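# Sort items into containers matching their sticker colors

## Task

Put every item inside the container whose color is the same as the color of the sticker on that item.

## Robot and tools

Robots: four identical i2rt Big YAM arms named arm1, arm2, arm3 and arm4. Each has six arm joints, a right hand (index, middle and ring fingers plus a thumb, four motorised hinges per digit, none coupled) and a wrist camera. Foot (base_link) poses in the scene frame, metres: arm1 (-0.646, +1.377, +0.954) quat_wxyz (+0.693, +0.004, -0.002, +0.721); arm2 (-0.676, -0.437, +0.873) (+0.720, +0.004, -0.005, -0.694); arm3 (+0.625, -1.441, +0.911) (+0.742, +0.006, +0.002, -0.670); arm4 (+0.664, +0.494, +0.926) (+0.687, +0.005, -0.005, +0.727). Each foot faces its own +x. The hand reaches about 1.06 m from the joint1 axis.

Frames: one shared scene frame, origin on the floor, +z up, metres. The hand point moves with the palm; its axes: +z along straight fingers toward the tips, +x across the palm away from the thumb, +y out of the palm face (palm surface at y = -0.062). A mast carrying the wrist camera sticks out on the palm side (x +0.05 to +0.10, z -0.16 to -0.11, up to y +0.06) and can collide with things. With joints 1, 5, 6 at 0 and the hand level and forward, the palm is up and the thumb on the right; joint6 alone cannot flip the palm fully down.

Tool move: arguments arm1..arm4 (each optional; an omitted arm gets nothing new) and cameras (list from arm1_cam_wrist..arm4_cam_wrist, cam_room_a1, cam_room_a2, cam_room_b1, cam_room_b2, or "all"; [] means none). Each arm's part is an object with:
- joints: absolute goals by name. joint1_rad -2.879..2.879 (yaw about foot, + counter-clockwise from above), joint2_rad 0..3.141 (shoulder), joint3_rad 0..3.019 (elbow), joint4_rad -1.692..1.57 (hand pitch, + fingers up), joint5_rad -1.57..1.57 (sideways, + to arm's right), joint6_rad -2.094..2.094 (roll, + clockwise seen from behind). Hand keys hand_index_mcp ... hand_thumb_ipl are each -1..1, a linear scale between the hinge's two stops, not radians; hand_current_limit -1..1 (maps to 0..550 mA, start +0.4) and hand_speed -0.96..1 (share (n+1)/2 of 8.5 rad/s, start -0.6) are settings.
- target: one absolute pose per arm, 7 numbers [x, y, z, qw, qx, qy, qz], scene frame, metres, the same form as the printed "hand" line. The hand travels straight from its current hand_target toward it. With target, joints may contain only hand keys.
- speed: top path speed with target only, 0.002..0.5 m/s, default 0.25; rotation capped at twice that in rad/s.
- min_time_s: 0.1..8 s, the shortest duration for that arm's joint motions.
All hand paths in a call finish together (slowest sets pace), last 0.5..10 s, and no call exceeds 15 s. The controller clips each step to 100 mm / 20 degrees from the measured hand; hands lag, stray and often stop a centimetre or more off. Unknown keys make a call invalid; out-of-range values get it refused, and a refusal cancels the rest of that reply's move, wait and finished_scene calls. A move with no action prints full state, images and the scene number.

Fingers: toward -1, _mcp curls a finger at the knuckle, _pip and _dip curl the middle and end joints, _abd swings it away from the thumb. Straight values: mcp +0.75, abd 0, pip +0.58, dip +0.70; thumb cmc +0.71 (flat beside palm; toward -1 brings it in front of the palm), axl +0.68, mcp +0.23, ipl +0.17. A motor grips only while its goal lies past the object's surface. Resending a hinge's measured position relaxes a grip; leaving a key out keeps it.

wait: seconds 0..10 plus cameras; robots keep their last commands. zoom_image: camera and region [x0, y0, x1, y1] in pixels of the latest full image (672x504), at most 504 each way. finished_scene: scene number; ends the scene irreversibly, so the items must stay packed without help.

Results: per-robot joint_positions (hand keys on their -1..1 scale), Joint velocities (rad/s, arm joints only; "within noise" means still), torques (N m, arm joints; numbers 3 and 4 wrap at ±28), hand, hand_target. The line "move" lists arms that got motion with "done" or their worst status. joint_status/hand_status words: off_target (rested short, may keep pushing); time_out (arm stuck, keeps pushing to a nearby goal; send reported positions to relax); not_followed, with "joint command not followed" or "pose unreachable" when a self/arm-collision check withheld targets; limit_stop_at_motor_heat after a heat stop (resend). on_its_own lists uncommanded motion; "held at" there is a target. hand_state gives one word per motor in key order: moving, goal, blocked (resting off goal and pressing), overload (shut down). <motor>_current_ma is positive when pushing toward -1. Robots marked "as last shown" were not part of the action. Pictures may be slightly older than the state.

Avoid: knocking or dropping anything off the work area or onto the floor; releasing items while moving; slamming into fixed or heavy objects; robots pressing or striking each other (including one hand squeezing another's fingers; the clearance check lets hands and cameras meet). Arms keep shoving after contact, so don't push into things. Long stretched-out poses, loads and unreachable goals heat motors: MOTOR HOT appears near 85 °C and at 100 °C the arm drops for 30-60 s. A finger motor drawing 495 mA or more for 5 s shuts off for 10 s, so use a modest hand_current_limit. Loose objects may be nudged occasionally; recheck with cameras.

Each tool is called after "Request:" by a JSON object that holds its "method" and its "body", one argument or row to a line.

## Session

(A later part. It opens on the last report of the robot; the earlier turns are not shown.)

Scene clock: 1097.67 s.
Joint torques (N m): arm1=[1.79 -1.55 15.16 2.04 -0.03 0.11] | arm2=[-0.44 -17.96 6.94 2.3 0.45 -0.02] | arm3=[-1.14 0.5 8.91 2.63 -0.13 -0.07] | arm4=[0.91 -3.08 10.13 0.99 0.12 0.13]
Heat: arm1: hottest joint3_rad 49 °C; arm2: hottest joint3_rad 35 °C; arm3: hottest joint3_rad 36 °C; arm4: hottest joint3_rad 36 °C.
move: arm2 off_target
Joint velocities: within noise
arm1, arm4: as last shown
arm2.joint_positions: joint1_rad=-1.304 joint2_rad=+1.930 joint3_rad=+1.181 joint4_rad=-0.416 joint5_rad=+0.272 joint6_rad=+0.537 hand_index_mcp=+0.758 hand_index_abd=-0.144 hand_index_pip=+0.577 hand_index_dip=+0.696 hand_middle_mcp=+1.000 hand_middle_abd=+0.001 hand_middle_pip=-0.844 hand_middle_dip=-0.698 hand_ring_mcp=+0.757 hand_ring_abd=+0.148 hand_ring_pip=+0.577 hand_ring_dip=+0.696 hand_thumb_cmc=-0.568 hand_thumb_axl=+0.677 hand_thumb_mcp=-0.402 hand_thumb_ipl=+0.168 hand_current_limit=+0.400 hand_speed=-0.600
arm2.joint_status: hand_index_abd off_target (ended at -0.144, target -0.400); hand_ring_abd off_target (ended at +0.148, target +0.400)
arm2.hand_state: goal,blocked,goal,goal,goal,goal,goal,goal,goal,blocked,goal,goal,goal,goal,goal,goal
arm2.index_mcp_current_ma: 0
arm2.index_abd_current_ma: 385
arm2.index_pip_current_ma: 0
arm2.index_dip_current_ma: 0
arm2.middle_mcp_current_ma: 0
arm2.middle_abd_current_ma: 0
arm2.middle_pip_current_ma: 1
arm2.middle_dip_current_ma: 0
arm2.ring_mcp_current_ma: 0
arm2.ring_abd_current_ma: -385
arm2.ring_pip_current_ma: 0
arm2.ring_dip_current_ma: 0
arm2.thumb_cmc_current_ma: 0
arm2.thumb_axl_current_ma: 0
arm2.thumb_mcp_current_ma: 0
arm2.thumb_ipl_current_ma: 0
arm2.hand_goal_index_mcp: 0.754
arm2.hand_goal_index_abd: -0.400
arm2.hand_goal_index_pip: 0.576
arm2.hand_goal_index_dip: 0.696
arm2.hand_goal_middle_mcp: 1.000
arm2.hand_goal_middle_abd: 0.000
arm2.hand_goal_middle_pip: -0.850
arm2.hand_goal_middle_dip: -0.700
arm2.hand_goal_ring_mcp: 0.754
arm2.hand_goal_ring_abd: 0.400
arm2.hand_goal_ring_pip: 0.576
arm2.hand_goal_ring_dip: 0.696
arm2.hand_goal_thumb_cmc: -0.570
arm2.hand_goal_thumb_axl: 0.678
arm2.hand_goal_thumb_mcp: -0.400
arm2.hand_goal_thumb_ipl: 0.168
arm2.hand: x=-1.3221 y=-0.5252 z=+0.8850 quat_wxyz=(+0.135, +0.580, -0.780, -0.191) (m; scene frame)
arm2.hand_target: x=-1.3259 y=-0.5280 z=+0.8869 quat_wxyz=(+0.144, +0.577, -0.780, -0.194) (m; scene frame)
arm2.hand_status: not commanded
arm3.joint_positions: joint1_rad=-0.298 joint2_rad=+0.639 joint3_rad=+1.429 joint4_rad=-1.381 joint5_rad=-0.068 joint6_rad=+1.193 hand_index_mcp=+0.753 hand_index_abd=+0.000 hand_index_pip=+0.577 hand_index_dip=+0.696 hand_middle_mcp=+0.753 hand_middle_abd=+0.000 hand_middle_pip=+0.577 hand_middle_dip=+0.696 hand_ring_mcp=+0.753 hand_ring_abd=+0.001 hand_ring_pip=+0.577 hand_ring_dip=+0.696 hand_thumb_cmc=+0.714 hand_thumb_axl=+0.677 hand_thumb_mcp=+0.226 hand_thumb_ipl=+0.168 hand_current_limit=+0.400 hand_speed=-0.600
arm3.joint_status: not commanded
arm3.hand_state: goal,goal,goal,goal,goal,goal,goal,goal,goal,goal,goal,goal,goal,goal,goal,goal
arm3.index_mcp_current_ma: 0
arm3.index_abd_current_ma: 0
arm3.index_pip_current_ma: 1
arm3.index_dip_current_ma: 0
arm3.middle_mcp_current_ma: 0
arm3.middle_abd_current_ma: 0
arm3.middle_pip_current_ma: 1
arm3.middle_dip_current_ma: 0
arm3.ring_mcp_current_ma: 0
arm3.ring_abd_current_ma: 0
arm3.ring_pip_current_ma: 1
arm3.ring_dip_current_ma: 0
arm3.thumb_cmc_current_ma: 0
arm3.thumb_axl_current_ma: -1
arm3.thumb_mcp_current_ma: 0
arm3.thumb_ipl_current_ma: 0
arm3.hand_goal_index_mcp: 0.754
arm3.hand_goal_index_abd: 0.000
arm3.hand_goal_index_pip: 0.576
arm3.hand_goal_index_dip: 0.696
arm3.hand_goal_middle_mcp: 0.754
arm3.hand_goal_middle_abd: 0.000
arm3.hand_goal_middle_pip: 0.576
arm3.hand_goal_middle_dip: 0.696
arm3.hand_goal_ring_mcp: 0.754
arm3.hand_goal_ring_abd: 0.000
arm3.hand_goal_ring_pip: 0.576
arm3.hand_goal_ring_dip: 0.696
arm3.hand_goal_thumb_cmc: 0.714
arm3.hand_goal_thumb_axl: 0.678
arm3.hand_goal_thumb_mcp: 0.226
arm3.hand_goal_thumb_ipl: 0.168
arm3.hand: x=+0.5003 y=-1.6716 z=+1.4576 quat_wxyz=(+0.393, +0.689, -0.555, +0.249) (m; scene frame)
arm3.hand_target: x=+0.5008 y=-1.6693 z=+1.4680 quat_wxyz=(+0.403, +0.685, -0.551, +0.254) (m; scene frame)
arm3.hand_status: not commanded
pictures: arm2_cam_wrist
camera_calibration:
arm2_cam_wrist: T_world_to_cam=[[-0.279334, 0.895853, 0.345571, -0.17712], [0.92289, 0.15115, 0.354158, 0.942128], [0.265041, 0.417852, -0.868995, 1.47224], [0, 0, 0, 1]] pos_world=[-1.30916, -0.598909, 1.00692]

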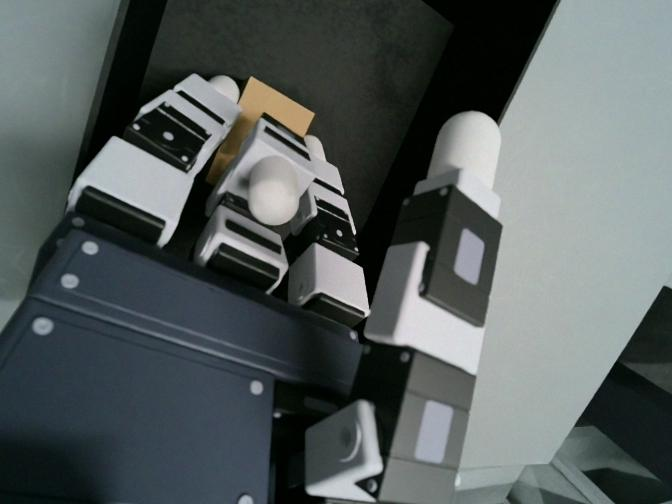

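Gripped. Lift and look for the sticker.

Request:
{"method": "move", "body": {
  "arm2": {"target":[-1.27,-0.528,1.15,0.1439,0.5772,-0.7801,-0.1945],"speed":0.2},
  "cameras": ["arm2_cam_wrist","cam_room_b1","cam_room_b2"]
}}

Request:
{"method": "zoom_image", "body": {
  "camera": "arm2_cam_wrist",
  "region": [100, 0, 400, 200]
}}

Request:
{"method": "zoom_image", "body": {
  "camera": "cam_room_b1",
  "region": [170, 220, 290, 320]
}}

Request:
{"method": "zoom_image", "body": {
  "camera": "cam_room_b2",
  "region": [470, 170, 590, 270]
}}

Scene clock: 1107.43 s.
Joint torques (N m): arm1=[1.85 -1.61 15.12 2.02 -0.04 0.11] | arm2=[0.09 -14.97 12.6 0.94 0.53 0.01] | arm3=[-1.14 0.5 8.91 2.65 -0.13 -0.07] | arm4=[0.79 -3.14 10.14 0.96 0.11 0.15]
Heat: arm1: hottest joint3_rad 49 °C; arm2: hottest joint3_rad 35 °C; arm3: hottest joint3_rad 36 °C; arm4: hottest joint3_rad 36 °C.
move: arm2 off_target
Joint velocities: within noise
arm1, arm3, arm4: as last shown
arm2.joint_positions: joint1_rad=-1.269 joint2_rad=+1.509 joint3_rad=+1.323 joint4_rad=-1.016 joint5_rad=+0.286 joint6_rad=+0.572 hand_index_mcp=+0.763 hand_index_abd=-0.144 hand_index_pip=+0.579 hand_index_dip=+0.696 hand_middle_mcp=+1.000 hand_middle_abd=+0.001 hand_middle_pip=-0.844 hand_middle_dip=-0.698 hand_ring_mcp=+0.753 hand_ring_abd=+0.149 hand_ring_pip=+0.575 hand_ring_dip=+0.696 hand_thumb_cmc=-0.568 hand_thumb_axl=+0.677 hand_thumb_mcp=-0.402 hand_thumb_ipl=+0.168 hand_current_limit=+0.400 hand_speed=-0.600
arm2.joint_status: not commanded
arm2.hand_state: goal,blocked,goal,goal,goal,goal,goal,goal,goal,blocked,goal,goal,goal,goal,goal,goal
arm2.index_mcp_current_ma: 1
arm2.index_abd_current_ma: 385
arm2.index_pip_current_ma: 0
arm2.index_dip_current_ma: 0
arm2.middle_mcp_current_ma: 0
arm2.middle_abd_current_ma: 0
arm2.middle_pip_current_ma: 1
arm2.middle_dip_current_ma: 0
arm2.ring_mcp_current_ma: 0
arm2.ring_abd_current_ma: -385
arm2.ring_pip_current_ma: 0
arm2.ring_dip_current_ma: 0
arm2.thumb_cmc_current_ma: 0
arm2.thumb_axl_current_ma: 0
arm2.thumb_mcp_current_ma: 0
arm2.thumb_ipl_current_ma: 0
arm2.hand_goal_index_mcp: 0.754
arm2.hand_goal_index_abd: -0.400
arm2.hand_goal_index_pip: 0.576
arm2.hand_goal_index_dip: 0.696
arm2.hand_goal_middle_mcp: 1.000
arm2.hand_goal_middle_abd: 0.000
arm2.hand_goal_middle_pip: -0.850
arm2.hand_goal_middle_dip: -0.700
arm2.hand_goal_ring_mcp: 0.754
arm2.hand_goal_ring_abd: 0.400
arm2.hand_goal_ring_pip: 0.576
arm2.hand_goal_ring_dip: 0.696
arm2.hand_goal_thumb_cmc: -0.570
arm2.hand_goal_thumb_axl: 0.678
arm2.hand_goal_thumb_mcp: -0.400
arm2.hand_goal_thumb_ipl: 0.168
arm2.hand: x=-1.2602 y=-0.5220 z=+1.1223 quat_wxyz=(+0.122, +0.584, -0.781, -0.187) (m; scene frame)
arm2.hand_target: x=-1.2688 y=-0.5277 z=+1.1501 quat_wxyz=(+0.144, +0.577, -0.780, -0.194) (m; scene frame)
arm2.hand_status: off_target (0.030 m and 2.8 deg from the pose sent, 0.270 m and 1.2 deg at the start)
pictures: arm2_cam_wrist, cam_room_b1, cam_room_b2
camera_calibration:
arm2_cam_wrist: T_world_to_cam=[[-0.288648, 0.892538, 0.346493, -0.259288], [0.913108, 0.147783, 0.379993, 0.757325], [0.287953, 0.42607, -0.857641, 1.68103], [0, 0, 0, 1]] pos_world=[-1.25042, -0.596729, 1.24378]

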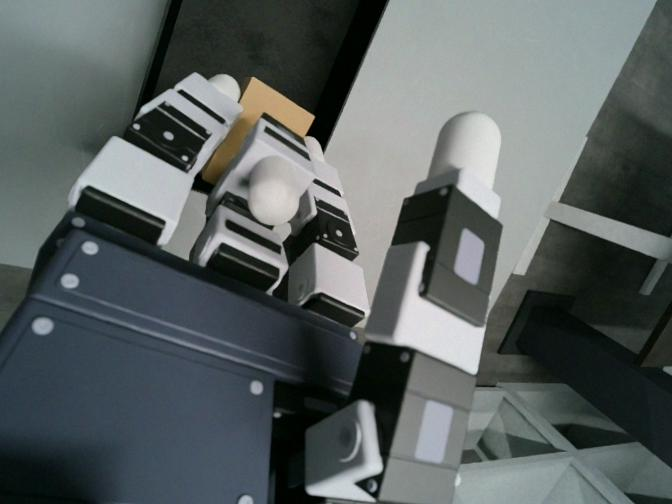

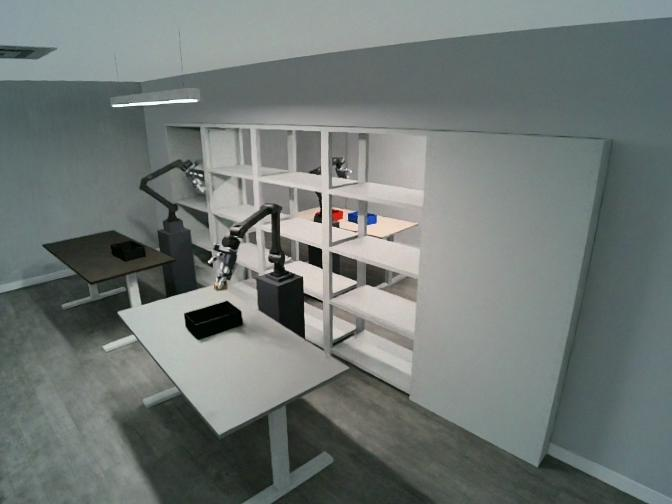

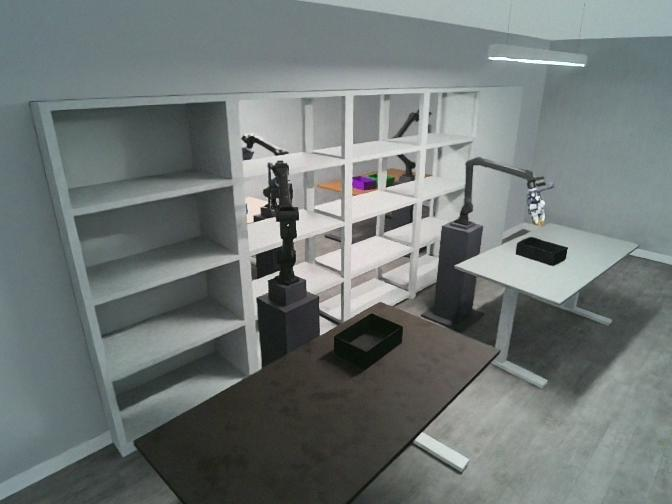

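Scaled by 1.680 from the camera's 672x504 image, which has a finer 960x720 frame.

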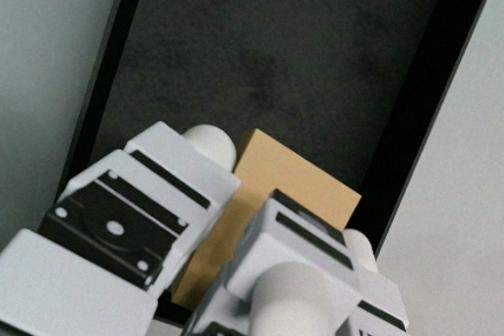

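Scaled by 4.200 from the camera's 672x504 image, which has a finer 960x720 frame.

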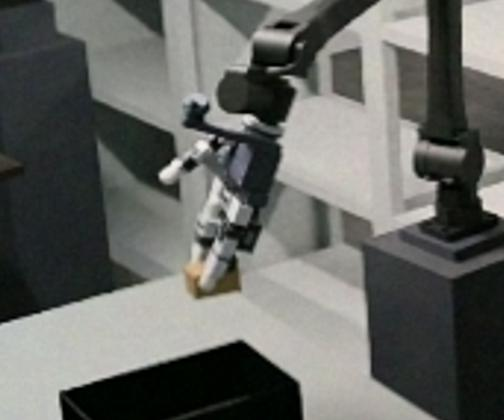

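Scaled by 4.200 from the camera's 672x504 image, which has a finer 960x720 frame.

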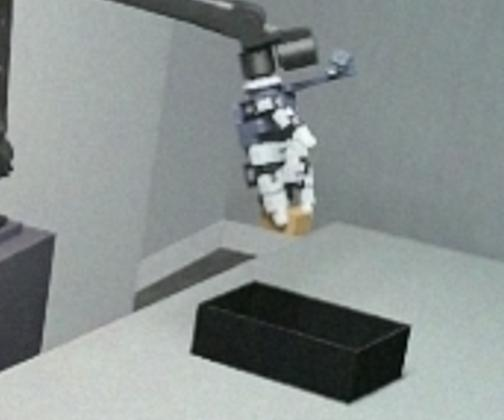

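Request:
{"method": "move", "body": {
  "arm2": {"joints":{"joint2_rad":1.2,"joint3_rad":1.3,"joint4_rad":0.2,"joint5_rad":0,"joint6_rad":0},"min_time_s":2.5},
  "cameras": ["cam_room_b1","cam_room_b2"]
}}

Request:
{"method": "zoom_image", "body": {
  "camera": "cam_room_b1",
  "region": [140, 120, 300, 260]
}}

Request:
{"method": "zoom_image", "body": {
  "camera": "cam_room_b2",
  "region": [470, 100, 630, 240]
}}

Scene clock: 1125.00 s.
Joint torques (N m): arm1=[1.67 -1.61 15.08 2.03 -0.03 0.11] | arm2=[0.03 -11.52 10.29 3.6 -0.2 -0.16] | arm3=[-1.2 0.5 8.91 2.65 -0.13 -0.06] | arm4=[0.79 -3.31 10.13 1.03 0.12 0.15]
Heat: arm1: hottest joint3_rad 49 °C; arm2: hottest joint3_rad 37 °C; arm3: hottest joint3_rad 36 °C; arm4: hottest joint3_rad 36 °C.
move: arm2 done
Joint velocities: within noise
arm1, arm3, arm4: as last shown
arm2.joint_positions: joint1_rad=-1.269 joint2_rad=+1.210 joint3_rad=+1.291 joint4_rad=+0.174 joint5_rad=+0.004 joint6_rad=+0.008 hand_index_mcp=+0.773 hand_index_abd=-0.144 hand_index_pip=+0.584 hand_index_dip=+0.698 hand_middle_mcp=+1.000 hand_middle_abd=+0.001 hand_middle_pip=-0.848 hand_middle_dip=-0.698 hand_ring_mcp=+0.762 hand_ring_abd=+0.150 hand_ring_pip=+0.575 hand_ring_dip=+0.696 hand_thumb_cmc=-0.568 hand_thumb_axl=+0.677 hand_thumb_mcp=-0.402 hand_thumb_ipl=+0.168 hand_current_limit=+0.400 hand_speed=-0.600
arm2.joint_status: all done
arm2.hand_state: goal,blocked,goal,goal,goal,goal,goal,goal,goal,blocked,goal,goal,goal,goal,goal,goal
arm2.index_mcp_current_ma: 7
arm2.index_abd_current_ma: 385
arm2.index_pip_current_ma: 1
arm2.index_dip_current_ma: 0
arm2.middle_mcp_current_ma: 0
arm2.middle_abd_current_ma: 0
arm2.middle_pip_current_ma: 0
arm2.middle_dip_current_ma: 0
arm2.ring_mcp_current_ma: 1
arm2.ring_abd_current_ma: -385
arm2.ring_pip_current_ma: 0
arm2.ring_dip_current_ma: 0
arm2.thumb_cmc_current_ma: 0
arm2.thumb_axl_current_ma: 0
arm2.thumb_mcp_current_ma: 0
arm2.thumb_ipl_current_ma: 0
arm2.hand_goal_index_mcp: 0.754
arm2.hand_goal_index_abd: -0.400
arm2.hand_goal_index_pip: 0.576
arm2.hand_goal_index_dip: 0.696
arm2.hand_goal_middle_mcp: 1.000
arm2.hand_goal_middle_abd: 0.000
arm2.hand_goal_middle_pip: -0.850
arm2.hand_goal_middle_dip: -0.700
arm2.hand_goal_ring_mcp: 0.754
arm2.hand_goal_ring_abd: 0.400
arm2.hand_goal_ring_pip: 0.576
arm2.hand_goal_ring_dip: 0.696
arm2.hand_goal_thumb_cmc: -0.570
arm2.hand_goal_thumb_axl: 0.678
arm2.hand_goal_thumb_mcp: -0.400
arm2.hand_goal_thumb_ipl: 0.168
arm2.hand: x=-1.2117 y=-0.5947 z=+1.5515 quat_wxyz=(+0.645, +0.498, -0.361, -0.452) (m; scene frame)
arm2.hand_target: x=-1.2002 y=-0.5956 z=+1.5676 quat_wxyz=(+0.656, +0.488, -0.346, -0.460) (m; scene frame)
arm2.hand_status: not commanded
pictures: cam_room_b1, cam_room_b2

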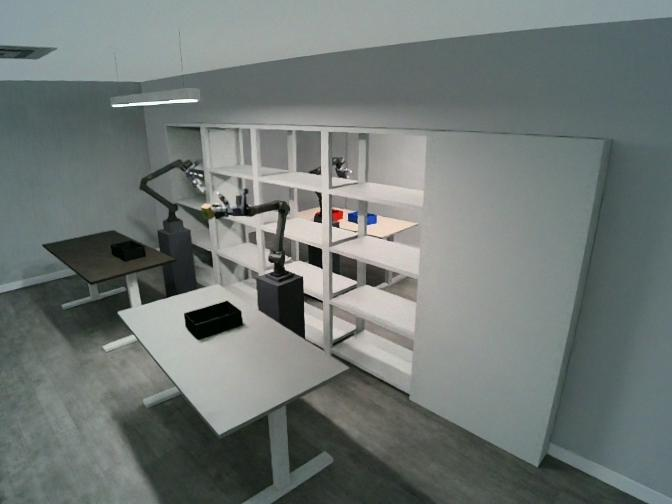

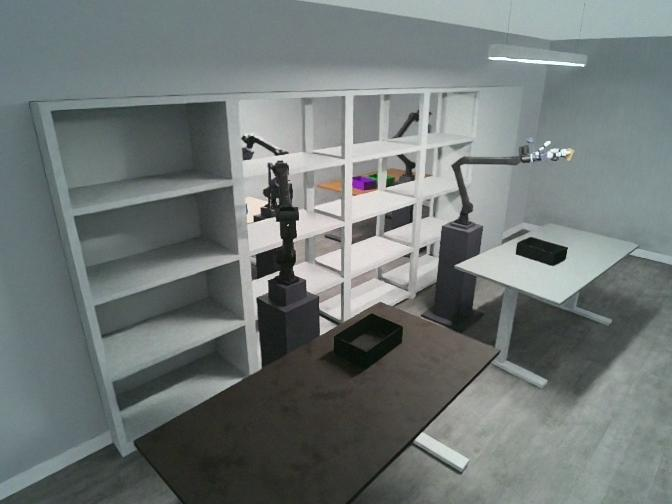

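Scaled by 3.150 from the camera's 672x504 image, which has a finer 960x720 frame.

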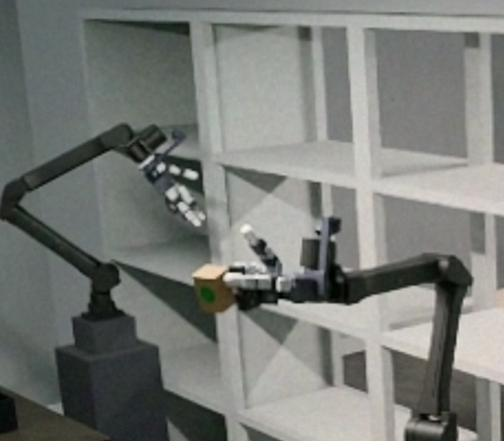

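Scaled by 3.150 from the camera's 672x504 image, which has a finer 960x720 frame.

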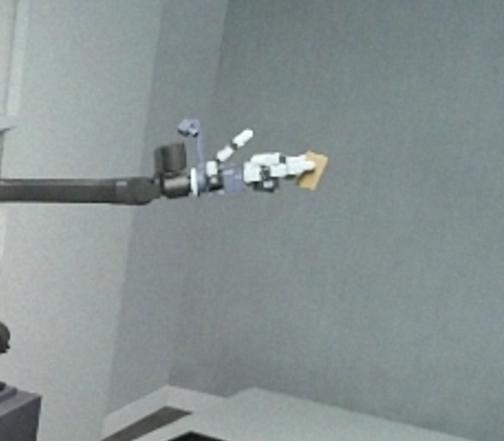

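Request:
{"method": "move", "body": {
  "arm2": {"joints":{"joint1_rad":-0.4,"joint2_rad":0.85,"joint3_rad":1.2,"joint4_rad":-1.45,"joint5_rad":0,"joint6_rad":0},"min_time_s":3},
  "arm3": {"joints":{"joint1_rad":-1.0,"joint2_rad":0.72,"joint3_rad":1.3,"joint4_rad":-1.6,"joint5_rad":0,"joint6_rad":0,"hand_index_abd":0.12,"hand_ring_abd":-0.12,"hand_middle_mcp":1,"hand_middle_pip":-0.85,"hand_middle_dip":-0.7,"hand_thumb_cmc":-0.571,"hand_thumb_mcp":-0.4},"min_time_s":2.5}
}}

Request:
{"method": "move", "body": {
  "arm2": {"joints":{"joint1_rad":0.897},"min_time_s":2.5},
  "arm3": {"joints":{"joint1_rad":-2.349},"min_time_s":2.5},
  "cameras": ["arm2_cam_wrist","cam_room_a1","cam_room_b1"]
}}

Request:
{"method": "zoom_image", "body": {
  "camera": "cam_room_a1",
  "region": [200, 80, 440, 330]
}}

Scene clock: 1170.23 s.
Joint torques (N m): arm1=[1.85 -1.73 15.12 1.99 -0.03 0.11] | arm2=[-0.38 -4.07 9.1 1.22 -0.14 -0.15] | arm3=[-1.85 -1.2 7.28 1.39 -0.11 -0.09] | arm4=[0.85 -3.19 10.06 1.02 0.12 0.13]
Heat: arm1: hottest joint3_rad 50 °C; arm2: hottest joint3_rad 36 °C; arm3: hottest joint3_rad 36 °C; arm4: hottest joint3_rad 36 °C.
move: arm2 done; arm3 done
Joint velocities: within noise
arm1.joint_positions: joint1_rad=-2.202 joint2_rad=+0.701 joint3_rad=+1.153 joint4_rad=-1.389 joint5_rad=+0.014 joint6_rad=+0.005 hand_index_mcp=+0.758 hand_index_abd=+0.097 hand_index_pip=+0.577 hand_index_dip=+0.698 hand_middle_mcp=+1.000 hand_middle_abd=+0.001 hand_middle_pip=-0.851 hand_middle_dip=-0.697 hand_ring_mcp=+0.761 hand_ring_abd=-0.096 hand_ring_pip=+0.577 hand_ring_dip=+0.694 hand_thumb_cmc=-0.568 hand_thumb_axl=+0.677 hand_thumb_mcp=-0.403 hand_thumb_ipl=+0.168 hand_current_limit=+0.400 hand_speed=-0.600
arm1.joint_status: not commanded
arm1.hand_state: goal,goal,goal,goal,goal,goal,goal,goal,goal,goal,goal,goal,goal,goal,goal,goal
arm1.index_mcp_current_ma: 14
arm1.index_abd_current_ma: -9
arm1.index_pip_current_ma: 2
arm1.index_dip_current_ma: 7
arm1.middle_mcp_current_ma: 0
arm1.middle_abd_current_ma: 2
arm1.middle_pip_current_ma: -2
arm1.middle_dip_current_ma: 8
arm1.ring_mcp_current_ma: 27
arm1.ring_abd_current_ma: 12
arm1.ring_pip_current_ma: 3
arm1.ring_dip_current_ma: -5
arm1.thumb_cmc_current_ma: 6
arm1.thumb_axl_current_ma: -2
arm1.thumb_mcp_current_ma: -12
arm1.thumb_ipl_current_ma: -1
arm1.hand_goal_index_mcp: 0.754
arm1.hand_goal_index_abd: 0.100
arm1.hand_goal_index_pip: 0.576
arm1.hand_goal_index_dip: 0.696
arm1.hand_goal_middle_mcp: 1.000
arm1.hand_goal_middle_abd: 0.000
arm1.hand_goal_middle_pip: -0.850
arm1.hand_goal_middle_dip: -0.700
arm1.hand_goal_ring_mcp: 0.754
arm1.hand_goal_ring_abd: -0.100
arm1.hand_goal_ring_pip: 0.576
arm1.hand_goal_ring_dip: 0.696
arm1.hand_goal_thumb_cmc: -0.570
arm1.hand_goal_thumb_axl: 0.678
arm1.hand_goal_thumb_mcp: -0.400
arm1.hand_goal_thumb_ipl: 0.168
arm1.hand: x=-0.3812 y=+1.1644 z=+1.3951 quat_wxyz=(+0.273, +0.842, +0.443, +0.141) (m; scene frame)
arm1.hand_target: x=-0.3833 y=+1.1672 z=+1.4194 quat_wxyz=(+0.288, +0.838, +0.439, +0.151) (m; scene frame)
arm1.hand_status: not commanded
arm2.joint_positions: joint1_rad=-0.404 joint2_rad=+0.858 joint3_rad=+1.193 joint4_rad=-1.442 joint5_rad=+0.001 joint6_rad=+0.007 hand_index_mcp=+0.775 hand_index_abd=-0.144 hand_index_pip=+0.585 hand_index_dip=+0.698 hand_middle_mcp=+1.000 hand_middle_abd=+0.001 hand_middle_pip=-0.848 hand_middle_dip=-0.698 hand_ring_mcp=+0.752 hand_ring_abd=+0.152 hand_ring_pip=+0.575 hand_ring_dip=+0.696 hand_thumb_cmc=-0.568 hand_thumb_axl=+0.677 hand_thumb_mcp=-0.402 hand_thumb_ipl=+0.168 hand_current_limit=+0.400 hand_speed=-0.600
arm2.joint_status: all done
arm2.hand_state: blocked,blocked,goal,goal,goal,goal,goal,goal,goal,blocked,goal,goal,goal,goal,goal,goal
arm2.index_mcp_current_ma: 8
arm2.index_abd_current_ma: 385
arm2.index_pip_current_ma: 1
arm2.index_dip_current_ma: 0
arm2.middle_mcp_current_ma: 0
arm2.middle_abd_current_ma: 0
arm2.middle_pip_current_ma: 0
arm2.middle_dip_current_ma: 0
arm2.ring_mcp_current_ma: 0
arm2.ring_abd_current_ma: -385
arm2.ring_pip_current_ma: 0
arm2.ring_dip_current_ma: 0
arm2.thumb_cmc_current_ma: 0
arm2.thumb_axl_current_ma: 0
arm2.thumb_mcp_current_ma: 0
arm2.thumb_ipl_current_ma: 0
arm2.hand_goal_index_mcp: 0.754
arm2.hand_goal_index_abd: -0.400
arm2.hand_goal_index_pip: 0.576
arm2.hand_goal_index_dip: 0.696
arm2.hand_goal_middle_mcp: 1.000
arm2.hand_goal_middle_abd: 0.000
arm2.hand_goal_middle_pip: -0.850
arm2.hand_goal_middle_dip: -0.700
arm2.hand_goal_ring_mcp: 0.754
arm2.hand_goal_ring_abd: 0.400
arm2.hand_goal_ring_pip: 0.576
arm2.hand_goal_ring_dip: 0.696
arm2.hand_goal_thumb_cmc: -0.570
arm2.hand_goal_thumb_axl: 0.678
arm2.hand_goal_thumb_mcp: -0.400
arm2.hand_goal_thumb_ipl: 0.168
arm2.hand: x=-0.8373 y=-0.7753 z=+1.2759 quat_wxyz=(+0.226, +0.956, -0.183, -0.036) (m; scene frame)
arm2.hand_target: x=-0.8342 y=-0.7732 z=+1.2810 quat_wxyz=(+0.229, +0.956, -0.178, -0.036) (m; scene frame)
arm2.hand_status: not commanded
arm3.joint_positions: joint1_rad=-0.991 joint2_rad=+0.715 joint3_rad=+1.311 joint4_rad=-1.587 joint5_rad=-0.001 joint6_rad=+0.009 hand_index_mcp=+0.757 hand_index_abd=+0.120 hand_index_pip=+0.577 hand_index_dip=+0.696 hand_middle_mcp=+1.000 hand_middle_abd=+0.000 hand_middle_pip=-0.843 hand_middle_dip=-0.697 hand_ring_mcp=+0.757 hand_ring_abd=-0.115 hand_ring_pip=+0.577 hand_ring_dip=+0.696 hand_thumb_cmc=-0.567 hand_thumb_axl=+0.679 hand_thumb_mcp=-0.402 hand_thumb_ipl=+0.168 hand_current_limit=+0.400 hand_speed=-0.600
arm3.joint_status: all done
arm3.hand_state: goal,goal,goal,goal,goal,goal,goal,goal,goal,goal,goal,goal,goal,goal,goal,goal
arm3.index_mcp_current_ma: 3
arm3.index_abd_current_ma: 0
arm3.index_pip_current_ma: 1
arm3.index_dip_current_ma: 0
arm3.middle_mcp_current_ma: 0
arm3.middle_abd_current_ma: 0
arm3.middle_pip_current_ma: 9
arm3.middle_dip_current_ma: 3
arm3.ring_mcp_current_ma: 3
arm3.ring_abd_current_ma: 5
arm3.ring_pip_current_ma: 1
arm3.ring_dip_current_ma: 0
arm3.thumb_cmc_current_ma: 4
arm3.thumb_axl_current_ma: 1
arm3.thumb_mcp_current_ma: -3
arm3.thumb_ipl_current_ma: 0
arm3.hand_goal_index_mcp: 0.754
arm3.hand_goal_index_abd: 0.120
arm3.hand_goal_index_pip: 0.576
arm3.hand_goal_index_dip: 0.696
arm3.hand_goal_middle_mcp: 1.000
arm3.hand_goal_middle_abd: 0.000
arm3.hand_goal_middle_pip: -0.850
arm3.hand_goal_middle_dip: -0.700
arm3.hand_goal_ring_mcp: 0.754
arm3.hand_goal_ring_abd: -0.120
arm3.hand_goal_ring_pip: 0.576
arm3.hand_goal_ring_dip: 0.696
arm3.hand_goal_thumb_cmc: -0.570
arm3.hand_goal_thumb_axl: 0.678
arm3.hand_goal_thumb_mcp: -0.400
arm3.hand_goal_thumb_ipl: 0.168
arm3.hand: x=+0.3719 y=-1.6197 z=+1.3919 quat_wxyz=(+0.252, +0.865, -0.416, -0.122) (m; scene frame)
arm3.hand_target: x=+0.3708 y=-1.6181 z=+1.3822 quat_wxyz=(+0.239, +0.869, -0.418, -0.118) (m; scene frame)
arm3.hand_status: not commanded
arm4.joint_positions: joint1_rad=-1.517 joint2_rad=+0.893 joint3_rad=+1.198 joint4_rad=-1.291 joint5_rad=+0.030 joint6_rad=+0.027 hand_index_mcp=+0.760 hand_index_abd=+0.116 hand_index_pip=+0.580 hand_index_dip=+0.696 hand_middle_mcp=+1.000 hand_middle_abd=+0.000 hand_middle_pip=-0.843 hand_middle_dip=-0.698 hand_ring_mcp=+0.756 hand_ring_abd=-0.116 hand_ring_pip=+0.575 hand_ring_dip=+0.696 hand_thumb_cmc=-0.568 hand_thumb_axl=+0.679 hand_thumb_mcp=-0.402 hand_thumb_ipl=+0.168 hand_current_limit=+0.400 hand_speed=-0.600
arm4.joint_status: not commanded
arm4.hand_state: goal,goal,goal,goal,goal,goal,goal,goal,goal,goal,goal,goal,goal,goal,goal,goal
arm4.index_mcp_current_ma: 29
arm4.index_abd_current_ma: -16
arm4.index_pip_current_ma: 18
arm4.index_dip_current_ma: 1
arm4.middle_mcp_current_ma: -1
arm4.middle_abd_current_ma: 1
arm4.middle_pip_current_ma: 33
arm4.middle_dip_current_ma: 11
arm4.ring_mcp_current_ma: 12
arm4.ring_abd_current_ma: 16
arm4.ring_pip_current_ma: -3
arm4.ring_dip_current_ma: 0
arm4.thumb_cmc_current_ma: 10
arm4.thumb_axl_current_ma: 5
arm4.thumb_mcp_current_ma: -14
arm4.thumb_ipl_current_ma: -2
arm4.hand_goal_index_mcp: 0.754
arm4.hand_goal_index_abd: 0.120
arm4.hand_goal_index_pip: 0.576
arm4.hand_goal_index_dip: 0.696
arm4.hand_goal_middle_mcp: 1.000
arm4.hand_goal_middle_abd: 0.000
arm4.hand_goal_middle_pip: -0.850
arm4.hand_goal_middle_dip: -0.700
arm4.hand_goal_ring_mcp: 0.754
arm4.hand_goal_ring_abd: -0.120
arm4.hand_goal_ring_pip: 0.576
arm4.hand_goal_ring_dip: 0.696
arm4.hand_goal_thumb_cmc: -0.570
arm4.hand_goal_thumb_axl: 0.678
arm4.hand_goal_thumb_mcp: -0.400
arm4.hand_goal_thumb_ipl: 0.168
arm4.hand: x=+1.0732 y=+0.5020 z=+1.3493 quat_wxyz=(+0.195, +0.653, +0.700, +0.213) (m; scene frame)
arm4.hand_target: x=+1.0735 y=+0.5080 z=+1.3456 quat_wxyz=(+0.189, +0.652, +0.704, +0.209) (m; scene frame)
arm4.hand_status: not commanded
pictures: none

Scene clock: 1173.07 s.
Joint torques (N m): arm1=[1.96 -1.49 15.08 2.02 -0.02 0.1] | arm2=[-0.56 -3.78 9.1 1.24 -0.07 -0.15] | arm3=[-1.73 -0.79 7.21 1.43 -0.13 -0.07] | arm4=[0.79 -3.19 10.09 0.98 0.11 0.14]
Heat: arm1: hottest joint3_rad 50 °C; arm2: hottest joint3_rad 36 °C; arm3: hottest joint3_rad 36 °C; arm4: hottest joint3_rad 36 °C.
move: arm2 done; arm3 done
Joint velocities: within noise
arm1, arm4: as last shown
arm2.joint_positions: joint1_rad=+0.896 joint2_rad=+0.858 joint3_rad=+1.193 joint4_rad=-1.442 joint5_rad=+0.000 joint6_rad=+0.006 hand_index_mcp=+0.775 hand_index_abd=-0.144 hand_index_pip=+0.585 hand_index_dip=+0.698 hand_middle_mcp=+1.000 hand_middle_abd=+0.001 hand_middle_pip=-0.848 hand_middle_dip=-0.698 hand_ring_mcp=+0.751 hand_ring_abd=+0.152 hand_ring_pip=+0.574 hand_ring_dip=+0.696 hand_thumb_cmc=-0.568 hand_thumb_axl=+0.677 hand_thumb_mcp=-0.402 hand_thumb_ipl=+0.168 hand_current_limit=+0.400 hand_speed=-0.600
arm2.joint_status: all done
arm2.hand_state: blocked,blocked,goal,goal,goal,goal,goal,goal,goal,blocked,goal,goal,goal,goal,goal,goal
arm2.index_mcp_current_ma: 8
arm2.index_abd_current_ma: 385
arm2.index_pip_current_ma: 1
arm2.index_dip_current_ma: 0
arm2.middle_mcp_current_ma: 0
arm2.middle_abd_current_ma: 0
arm2.middle_pip_current_ma: 0
arm2.middle_dip_current_ma: 0
arm2.ring_mcp_current_ma: 0
arm2.ring_abd_current_ma: -385
arm2.ring_pip_current_ma: 0
arm2.ring_dip_current_ma: 0
arm2.thumb_cmc_current_ma: 0
arm2.thumb_axl_current_ma: 0
arm2.thumb_mcp_current_ma: 0
arm2.thumb_ipl_current_ma: 0
arm2.hand_goal_index_mcp: 0.754
arm2.hand_goal_index_abd: -0.400
arm2.hand_goal_index_pip: 0.576
arm2.hand_goal_index_dip: 0.696
arm2.hand_goal_middle_mcp: 1.000
arm2.hand_goal_middle_abd: 0.000
arm2.hand_goal_middle_pip: -0.850
arm2.hand_goal_middle_dip: -0.700
arm2.hand_goal_ring_mcp: 0.754
arm2.hand_goal_ring_abd: 0.400
arm2.hand_goal_ring_pip: 0.576
arm2.hand_goal_ring_dip: 0.696
arm2.hand_goal_thumb_cmc: -0.570
arm2.hand_goal_thumb_axl: 0.678
arm2.hand_goal_thumb_mcp: -0.400
arm2.hand_goal_thumb_ipl: 0.168
arm2.hand: x=-0.3956 y=-0.6776 z=+1.2813 quat_wxyz=(+0.209, +0.870, +0.433, +0.109) (m; scene frame)
arm2.hand_target: x=-0.3975 y=-0.6748 z=+1.2863 quat_wxyz=(+0.212, +0.868, +0.436, +0.110) (m; scene frame)
arm2.hand_status: not commanded
arm3.joint_positions: joint1_rad=-2.343 joint2_rad=+0.715 joint3_rad=+1.311 joint4_rad=-1.587 joint5_rad=+0.000 joint6_rad=+0.008 hand_index_mcp=+0.757 hand_index_abd=+0.120 hand_index_pip=+0.577 hand_index_dip=+0.696 hand_middle_mcp=+1.000 hand_middle_abd=+0.000 hand_middle_pip=-0.843 hand_middle_dip=-0.697 hand_ring_mcp=+0.757 hand_ring_abd=-0.117 hand_ring_pip=+0.577 hand_ring_dip=+0.696 hand_thumb_cmc=-0.568 hand_thumb_axl=+0.679 hand_thumb_mcp=-0.402 hand_thumb_ipl=+0.168 hand_current_limit=+0.400 hand_speed=-0.600
arm3.joint_status: all done
arm3.hand_state: goal,goal,goal,goal,goal,goal,goal,goal,goal,goal,goal,goal,goal,goal,goal,goal
arm3.index_mcp_current_ma: 3
arm3.index_abd_current_ma: 0
arm3.index_pip_current_ma: 1
arm3.index_dip_current_ma: 0
arm3.middle_mcp_current_ma: 0
arm3.middle_abd_current_ma: 0
arm3.middle_pip_current_ma: 9
arm3.middle_dip_current_ma: 3
arm3.ring_mcp_current_ma: 3
arm3.ring_abd_current_ma: 3
arm3.ring_pip_current_ma: 1
arm3.ring_dip_current_ma: 0
arm3.thumb_cmc_current_ma: 2
arm3.thumb_axl_current_ma: 1
arm3.thumb_mcp_current_ma: -3
arm3.thumb_ipl_current_ma: 0
arm3.hand_goal_index_mcp: 0.754
arm3.hand_goal_index_abd: 0.120
arm3.hand_goal_index_pip: 0.576
arm3.hand_goal_index_dip: 0.696
arm3.hand_goal_middle_mcp: 1.000
arm3.hand_goal_middle_abd: 0.000
arm3.hand_goal_middle_pip: -0.850
arm3.hand_goal_middle_dip: -0.700
arm3.hand_goal_ring_mcp: 0.754
arm3.hand_goal_ring_abd: -0.120
arm3.hand_goal_ring_pip: 0.576
arm3.hand_goal_ring_dip: 0.696
arm3.hand_goal_thumb_cmc: -0.570
arm3.hand_goal_thumb_axl: 0.678
arm3.hand_goal_thumb_mcp: -0.400
arm3.hand_goal_thumb_ipl: 0.168
arm3.hand: x=+0.3998 y=-1.2402 z=+1.3967 quat_wxyz=(+0.121, +0.415, -0.863, -0.261) (m; scene frame)
arm3.hand_target: x=+0.4006 y=-1.2391 z=+1.3869 quat_wxyz=(+0.113, +0.417, -0.867, -0.249) (m; scene frame)
arm3.hand_status: not commanded
pictures: arm2_cam_wrist, cam_room_a1, cam_room_b1
camera_calibration:
arm2_cam_wrist: T_world_to_cam=[[-0.0507962, -0.94186, 0.332145, -1.05633], [-0.923732, 0.170736, 0.342883, -0.733089], [-0.379657, -0.289396, -0.878698, 0.912872], [0, 0, 0, 1]] pos_world=[-0.384257, -0.605565, 1.40436]

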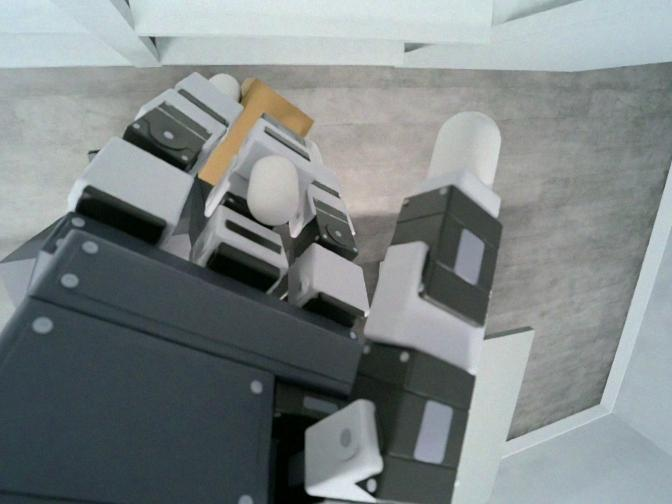

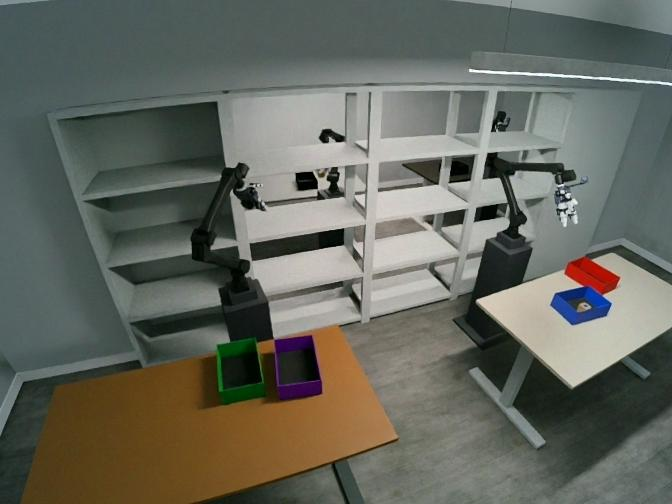

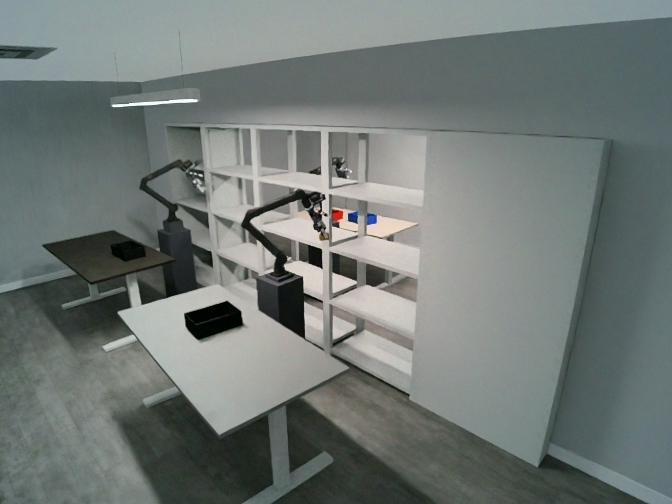

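Scaled by 2.016 from the camera's 672x504 image, which has a finer 960x720 frame.

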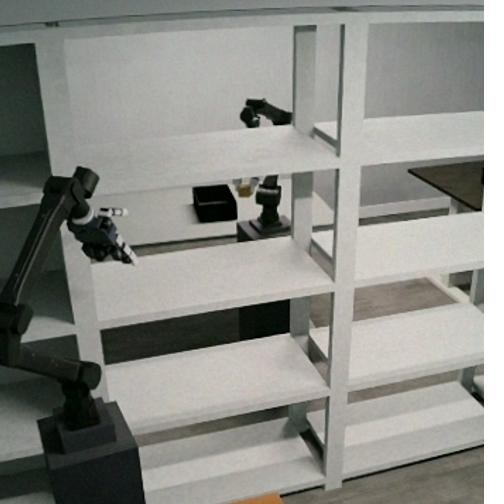

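Request:
{"method": "move", "body": {
  "arm2": {"target":[-0.3196,-0.7287,1.225,0.2907,0.8444,0.4256,0.1465],"speed":0.2}
}}

Request:
{"method": "move", "body": {
  "arm2": {"target":[-0.0248,-0.9471,1.210,0.2907,0.8444,0.4256,0.1465],"speed":0.15},
  "cameras": ["arm2_cam_wrist","cam_room_a1"]
}}

Request:
{"method": "zoom_image", "body": {
  "camera": "cam_room_a1",
  "region": [230, 130, 370, 250]
}}

Scene clock: 1186.03 s.
Joint torques (N m): arm1=[1.85 -1.73 15.08 1.99 -0.03 0.1] | arm2=[-0.21 -7.18 10.24 3.02 0.11 -0.1] | arm3=[-1.67 -0.79 7.21 1.43 -0.13 -0.07] | arm4=[1.03 -3.14 10.09 0.96 0.12 0.14]
Heat: arm1: hottest joint3_rad 50 °C; arm2: hottest joint3_rad 36 °C; arm3: hottest joint3_rad 36 °C; arm4: hottest joint3_rad 36 °C.
move: arm2 off_target
Joint velocities: within noise
arm1, arm3, arm4: as last shown
arm2.joint_positions: joint1_rad=+0.901 joint2_rad=+0.982 joint3_rad=+0.985 joint4_rad=-0.971 joint5_rad=+0.007 joint6_rad=+0.006 hand_index_mcp=+0.775 hand_index_abd=-0.144 hand_index_pip=+0.585 hand_index_dip=+0.698 hand_middle_mcp=+1.000 hand_middle_abd=+0.001 hand_middle_pip=-0.848 hand_middle_dip=-0.698 hand_ring_mcp=+0.750 hand_ring_abd=+0.152 hand_ring_pip=+0.573 hand_ring_dip=+0.695 hand_thumb_cmc=-0.568 hand_thumb_axl=+0.677 hand_thumb_mcp=-0.402 hand_thumb_ipl=+0.168 hand_current_limit=+0.400 hand_speed=-0.600
arm2.joint_status: not commanded
arm2.hand_state: blocked,blocked,goal,goal,goal,goal,goal,goal,goal,blocked,goal,goal,goal,goal,goal,goal
arm2.index_mcp_current_ma: 8
arm2.index_abd_current_ma: 385
arm2.index_pip_current_ma: 1
arm2.index_dip_current_ma: 0
arm2.middle_mcp_current_ma: 0
arm2.middle_abd_current_ma: 0
arm2.middle_pip_current_ma: 0
arm2.middle_dip_current_ma: 0
arm2.ring_mcp_current_ma: 0
arm2.ring_abd_current_ma: -385
arm2.ring_pip_current_ma: 0
arm2.ring_dip_current_ma: 0
arm2.thumb_cmc_current_ma: 0
arm2.thumb_axl_current_ma: 0
arm2.thumb_mcp_current_ma: 0
arm2.thumb_ipl_current_ma: 0
arm2.hand_goal_index_mcp: 0.754
arm2.hand_goal_index_abd: -0.400
arm2.hand_goal_index_pip: 0.576
arm2.hand_goal_index_dip: 0.696
arm2.hand_goal_middle_mcp: 1.000
arm2.hand_goal_middle_abd: 0.000
arm2.hand_goal_middle_pip: -0.850
arm2.hand_goal_middle_dip: -0.700
arm2.hand_goal_ring_mcp: 0.754
arm2.hand_goal_ring_abd: 0.400
arm2.hand_goal_ring_pip: 0.576
arm2.hand_goal_ring_dip: 0.696
arm2.hand_goal_thumb_cmc: -0.570
arm2.hand_goal_thumb_axl: 0.678
arm2.hand_goal_thumb_mcp: -0.400
arm2.hand_goal_thumb_ipl: 0.168
arm2.hand: x=-0.3239 y=-0.7289 z=+1.2069 quat_wxyz=(+0.270, +0.853, +0.426, +0.137) (m; scene frame)
arm2.hand_target: x=-0.3200 y=-0.7284 z=+1.2250 quat_wxyz=(+0.291, +0.844, +0.425, +0.146) (m; scene frame)
arm2.hand_status: off_target (0.019 m and 2.8 deg from the pose sent, 0.107 m and 10.8 deg at the start)
pictures: none

Scene clock: 1189.23 s.
Joint torques (N m): arm1=[2.02 -1.67 15.13 1.98 -0.03 0.11] | arm2=[-0.44 -23.06 14.46 1.5 -0.04 -0.14] | arm3=[-1.67 -0.79 7.21 1.44 -0.13 -0.07] | arm4=[0.79 -2.9 10.06 0.92 0.13 0.15]
Heat: arm1: hottest joint3_rad 50 °C; arm2: hottest joint3_rad 36 °C; arm3: hottest joint3_rad 36 °C; arm4: hottest joint3_rad 36 °C.
move: arm2 off_target
Joint velocities: within noise
arm1, arm3, arm4: as last shown
arm2.joint_positions: joint1_rad=+0.901 joint2_rad=+1.968 joint3_rad=+1.938 joint4_rad=-0.954 joint5_rad=+0.007 joint6_rad=+0.006 hand_index_mcp=+0.775 hand_index_abd=-0.144 hand_index_pip=+0.585 hand_index_dip=+0.698 hand_middle_mcp=+1.000 hand_middle_abd=+0.001 hand_middle_pip=-0.848 hand_middle_dip=-0.698 hand_ring_mcp=+0.750 hand_ring_abd=+0.152 hand_ring_pip=+0.573 hand_ring_dip=+0.695 hand_thumb_cmc=-0.568 hand_thumb_axl=+0.677 hand_thumb_mcp=-0.402 hand_thumb_ipl=+0.168 hand_current_limit=+0.400 hand_speed=-0.600
arm2.joint_status: not commanded
arm2.hand_state: blocked,blocked,goal,goal,goal,goal,goal,goal,goal,blocked,goal,goal,goal,goal,goal,goal
arm2.index_mcp_current_ma: 8
arm2.index_abd_current_ma: 385
arm2.index_pip_current_ma: 1
arm2.index_dip_current_ma: 0
arm2.middle_mcp_current_ma: 0
arm2.middle_abd_current_ma: 0
arm2.middle_pip_current_ma: 0
arm2.middle_dip_current_ma: 0
arm2.ring_mcp_current_ma: 0
arm2.ring_abd_current_ma: -385
arm2.ring_pip_current_ma: 0
arm2.ring_dip_current_ma: 0
arm2.thumb_cmc_current_ma: 0
arm2.thumb_axl_current_ma: 0
arm2.thumb_mcp_current_ma: 0
arm2.thumb_ipl_current_ma: 0
arm2.hand_goal_index_mcp: 0.754
arm2.hand_goal_index_abd: -0.400
arm2.hand_goal_index_pip: 0.576
arm2.hand_goal_index_dip: 0.696
arm2.hand_goal_middle_mcp: 1.000
arm2.hand_goal_middle_abd: 0.000
arm2.hand_goal_middle_pip: -0.850
arm2.hand_goal_middle_dip: -0.700
arm2.hand_goal_ring_mcp: 0.754
arm2.hand_goal_ring_abd: 0.400
arm2.hand_goal_ring_pip: 0.576
arm2.hand_goal_ring_dip: 0.696
arm2.hand_goal_thumb_cmc: -0.570
arm2.hand_goal_thumb_axl: 0.678
arm2.hand_goal_thumb_mcp: -0.400
arm2.hand_goal_thumb_ipl: 0.168
arm2.hand: x=-0.0332 y=-0.9425 z=+1.1655 quat_wxyz=(+0.263, +0.855, +0.427, +0.133) (m; scene frame)
arm2.hand_target: x=-0.0270 y=-0.9454 z=+1.2097 quat_wxyz=(+0.291, +0.844, +0.426, +0.147) (m; scene frame)
arm2.hand_status: off_target (0.045 m and 3.8 deg from the pose sent, 0.370 m and 2.8 deg at the start)
pictures: arm2_cam_wrist, cam_room_a1
camera_calibration:
arm2_cam_wrist: T_world_to_cam=[[-0.084403, -0.913536, 0.397905, -1.30011], [-0.951559, 0.192383, 0.239842, -0.173827], [-0.295654, -0.358387, -0.885521, 0.81774], [0, 0, 0, 1]] pos_world=[-0.0333715, -0.861189, 1.28314]

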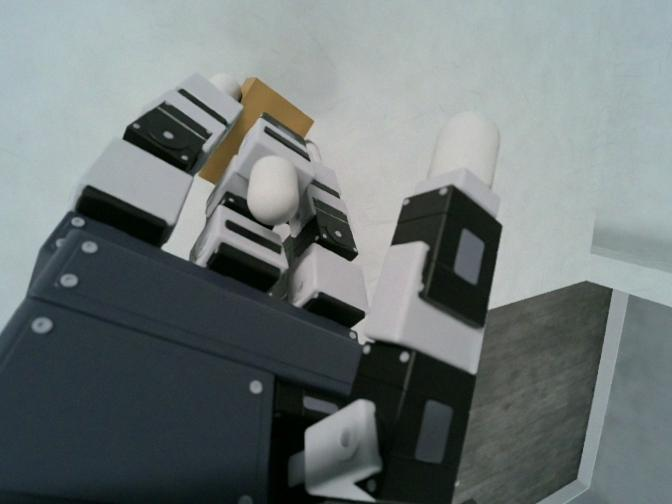

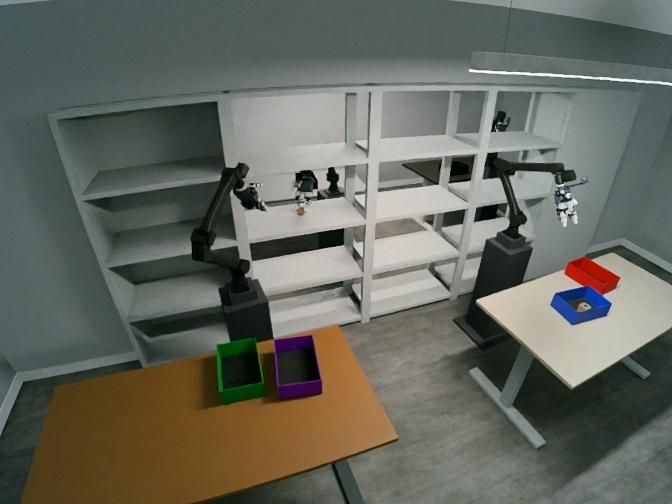

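Scaled by 3.600 from the camera's 672x504 image, which has a finer 960x720 frame.

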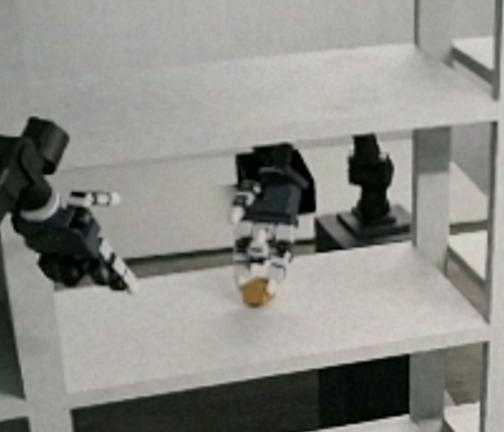

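Request:
{"method": "move", "body": {
  "arm2": {"target":[-0.0200,-0.9490,1.180,0.2907,0.8444,0.4256,0.1465],"speed":0.05},
  "cameras": ["arm2_cam_wrist","cam_room_a1"]
}}

Request:
{"method": "zoom_image", "body": {
  "camera": "cam_room_a1",
  "region": [270, 170, 340, 230]
}}

Request:
{"method": "zoom_image", "body": {
  "camera": "arm2_cam_wrist",
  "region": [100, 0, 400, 200]
}}

Scene clock: 1198.63 s.
Joint torques (N m): arm1=[1.85 -1.49 15.12 2.02 -0.03 0.11] | arm2=[-0.15 -22.42 10.74 3.03 0.01 -0.14] | arm3=[-1.67 -0.79 7.21 1.43 -0.13 -0.07] | arm4=[1.08 -2.96 10.1 1.03 0.11 0.14]
Heat: arm1: hottest joint3_rad 50 °C; arm2: hottest joint3_rad 36 °C; arm3: hottest joint3_rad 35 °C; arm4: hottest joint3_rad 36 °C.
move: arm2 off_target
Joint velocities: within noise
arm1, arm3, arm4: as last shown
arm2.joint_positions: joint1_rad=+0.901 joint2_rad=+1.980 joint3_rad=+1.938 joint4_rad=-0.922 joint5_rad=+0.007 joint6_rad=+0.006 hand_index_mcp=+0.775 hand_index_abd=-0.144 hand_index_pip=+0.585 hand_index_dip=+0.698 hand_middle_mcp=+1.000 hand_middle_abd=+0.001 hand_middle_pip=-0.848 hand_middle_dip=-0.698 hand_ring_mcp=+0.750 hand_ring_abd=+0.152 hand_ring_pip=+0.573 hand_ring_dip=+0.695 hand_thumb_cmc=-0.568 hand_thumb_axl=+0.677 hand_thumb_mcp=-0.402 hand_thumb_ipl=+0.168 hand_current_limit=+0.400 hand_speed=-0.600
arm2.joint_status: not commanded
arm2.hand_state: blocked,blocked,goal,goal,goal,goal,goal,goal,goal,blocked,goal,goal,goal,goal,goal,goal
arm2.index_mcp_current_ma: 8
arm2.index_abd_current_ma: 385
arm2.index_pip_current_ma: 1
arm2.index_dip_current_ma: 0
arm2.middle_mcp_current_ma: 0
arm2.middle_abd_current_ma: 0
arm2.middle_pip_current_ma: 0
arm2.middle_dip_current_ma: 0
arm2.ring_mcp_current_ma: 0
arm2.ring_abd_current_ma: -385
arm2.ring_pip_current_ma: 0
arm2.ring_dip_current_ma: 0
arm2.thumb_cmc_current_ma: 0
arm2.thumb_axl_current_ma: 0
arm2.thumb_mcp_current_ma: 0
arm2.thumb_ipl_current_ma: 0
arm2.hand_goal_index_mcp: 0.754
arm2.hand_goal_index_abd: -0.400
arm2.hand_goal_index_pip: 0.576
arm2.hand_goal_index_dip: 0.696
arm2.hand_goal_middle_mcp: 1.000
arm2.hand_goal_middle_abd: 0.000
arm2.hand_goal_middle_pip: -0.850
arm2.hand_goal_middle_dip: -0.700
arm2.hand_goal_ring_mcp: 0.754
arm2.hand_goal_ring_abd: 0.400
arm2.hand_goal_ring_pip: 0.576
arm2.hand_goal_ring_dip: 0.696
arm2.hand_goal_thumb_cmc: -0.570
arm2.hand_goal_thumb_axl: 0.678
arm2.hand_goal_thumb_mcp: -0.400
arm2.hand_goal_thumb_ipl: 0.168
arm2.hand: x=-0.0276 y=-0.9466 z=+1.1633 quat_wxyz=(+0.272, +0.852, +0.426, +0.138) (m; scene frame)
arm2.hand_target: x=-0.0206 y=-0.9485 z=+1.1799 quat_wxyz=(+0.291, +0.844, +0.426, +0.146) (m; scene frame)
arm2.hand_status: off_target (0.019 m and 2.5 deg from the pose sent, 0.021 m and 3.8 deg at the start)
pictures: arm2_cam_wrist, cam_room_a1
camera_calibration:
arm2_cam_wrist: T_world_to_cam=[[-0.0915079, -0.908393, 0.40798, -1.3095], [-0.955491, 0.195488, 0.220954, -0.142317], [-0.280469, -0.369603, -0.88585, 0.80616], [0, 0, 0, 1]] pos_world=[-0.0297097, -0.863761, 1.27983]

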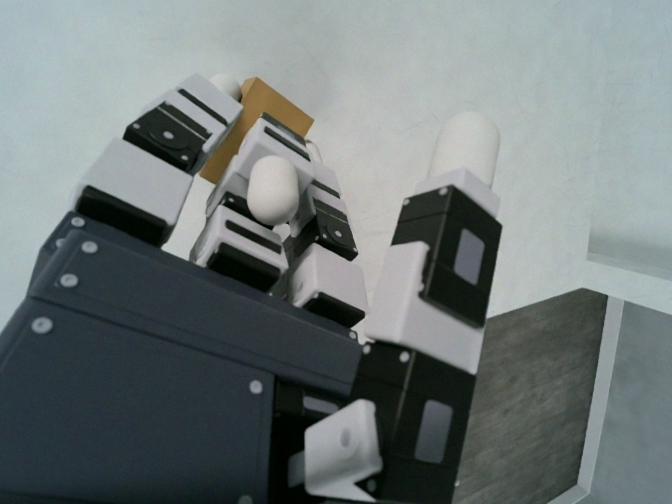

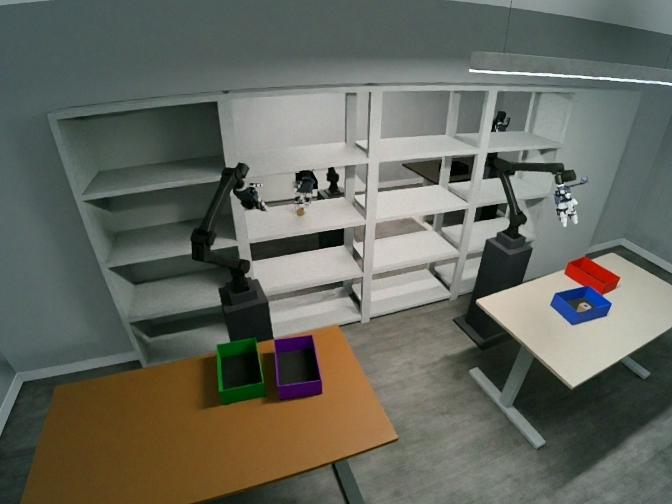

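Scaled by 7.200 from the camera's 672x504 image, which has a finer 960x720 frame.

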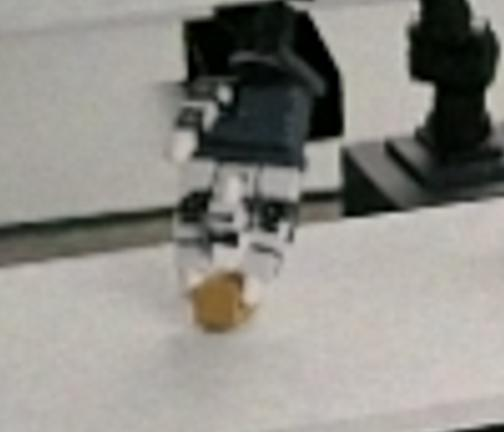

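Scaled by 1.680 from the camera's 672x504 image, which has a finer 960x720 frame.

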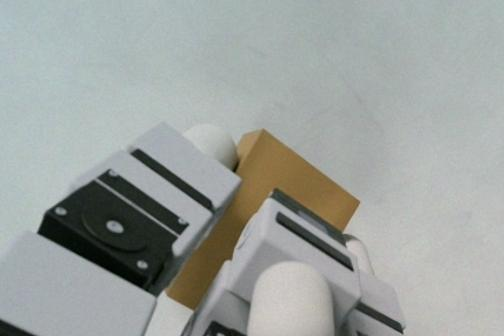

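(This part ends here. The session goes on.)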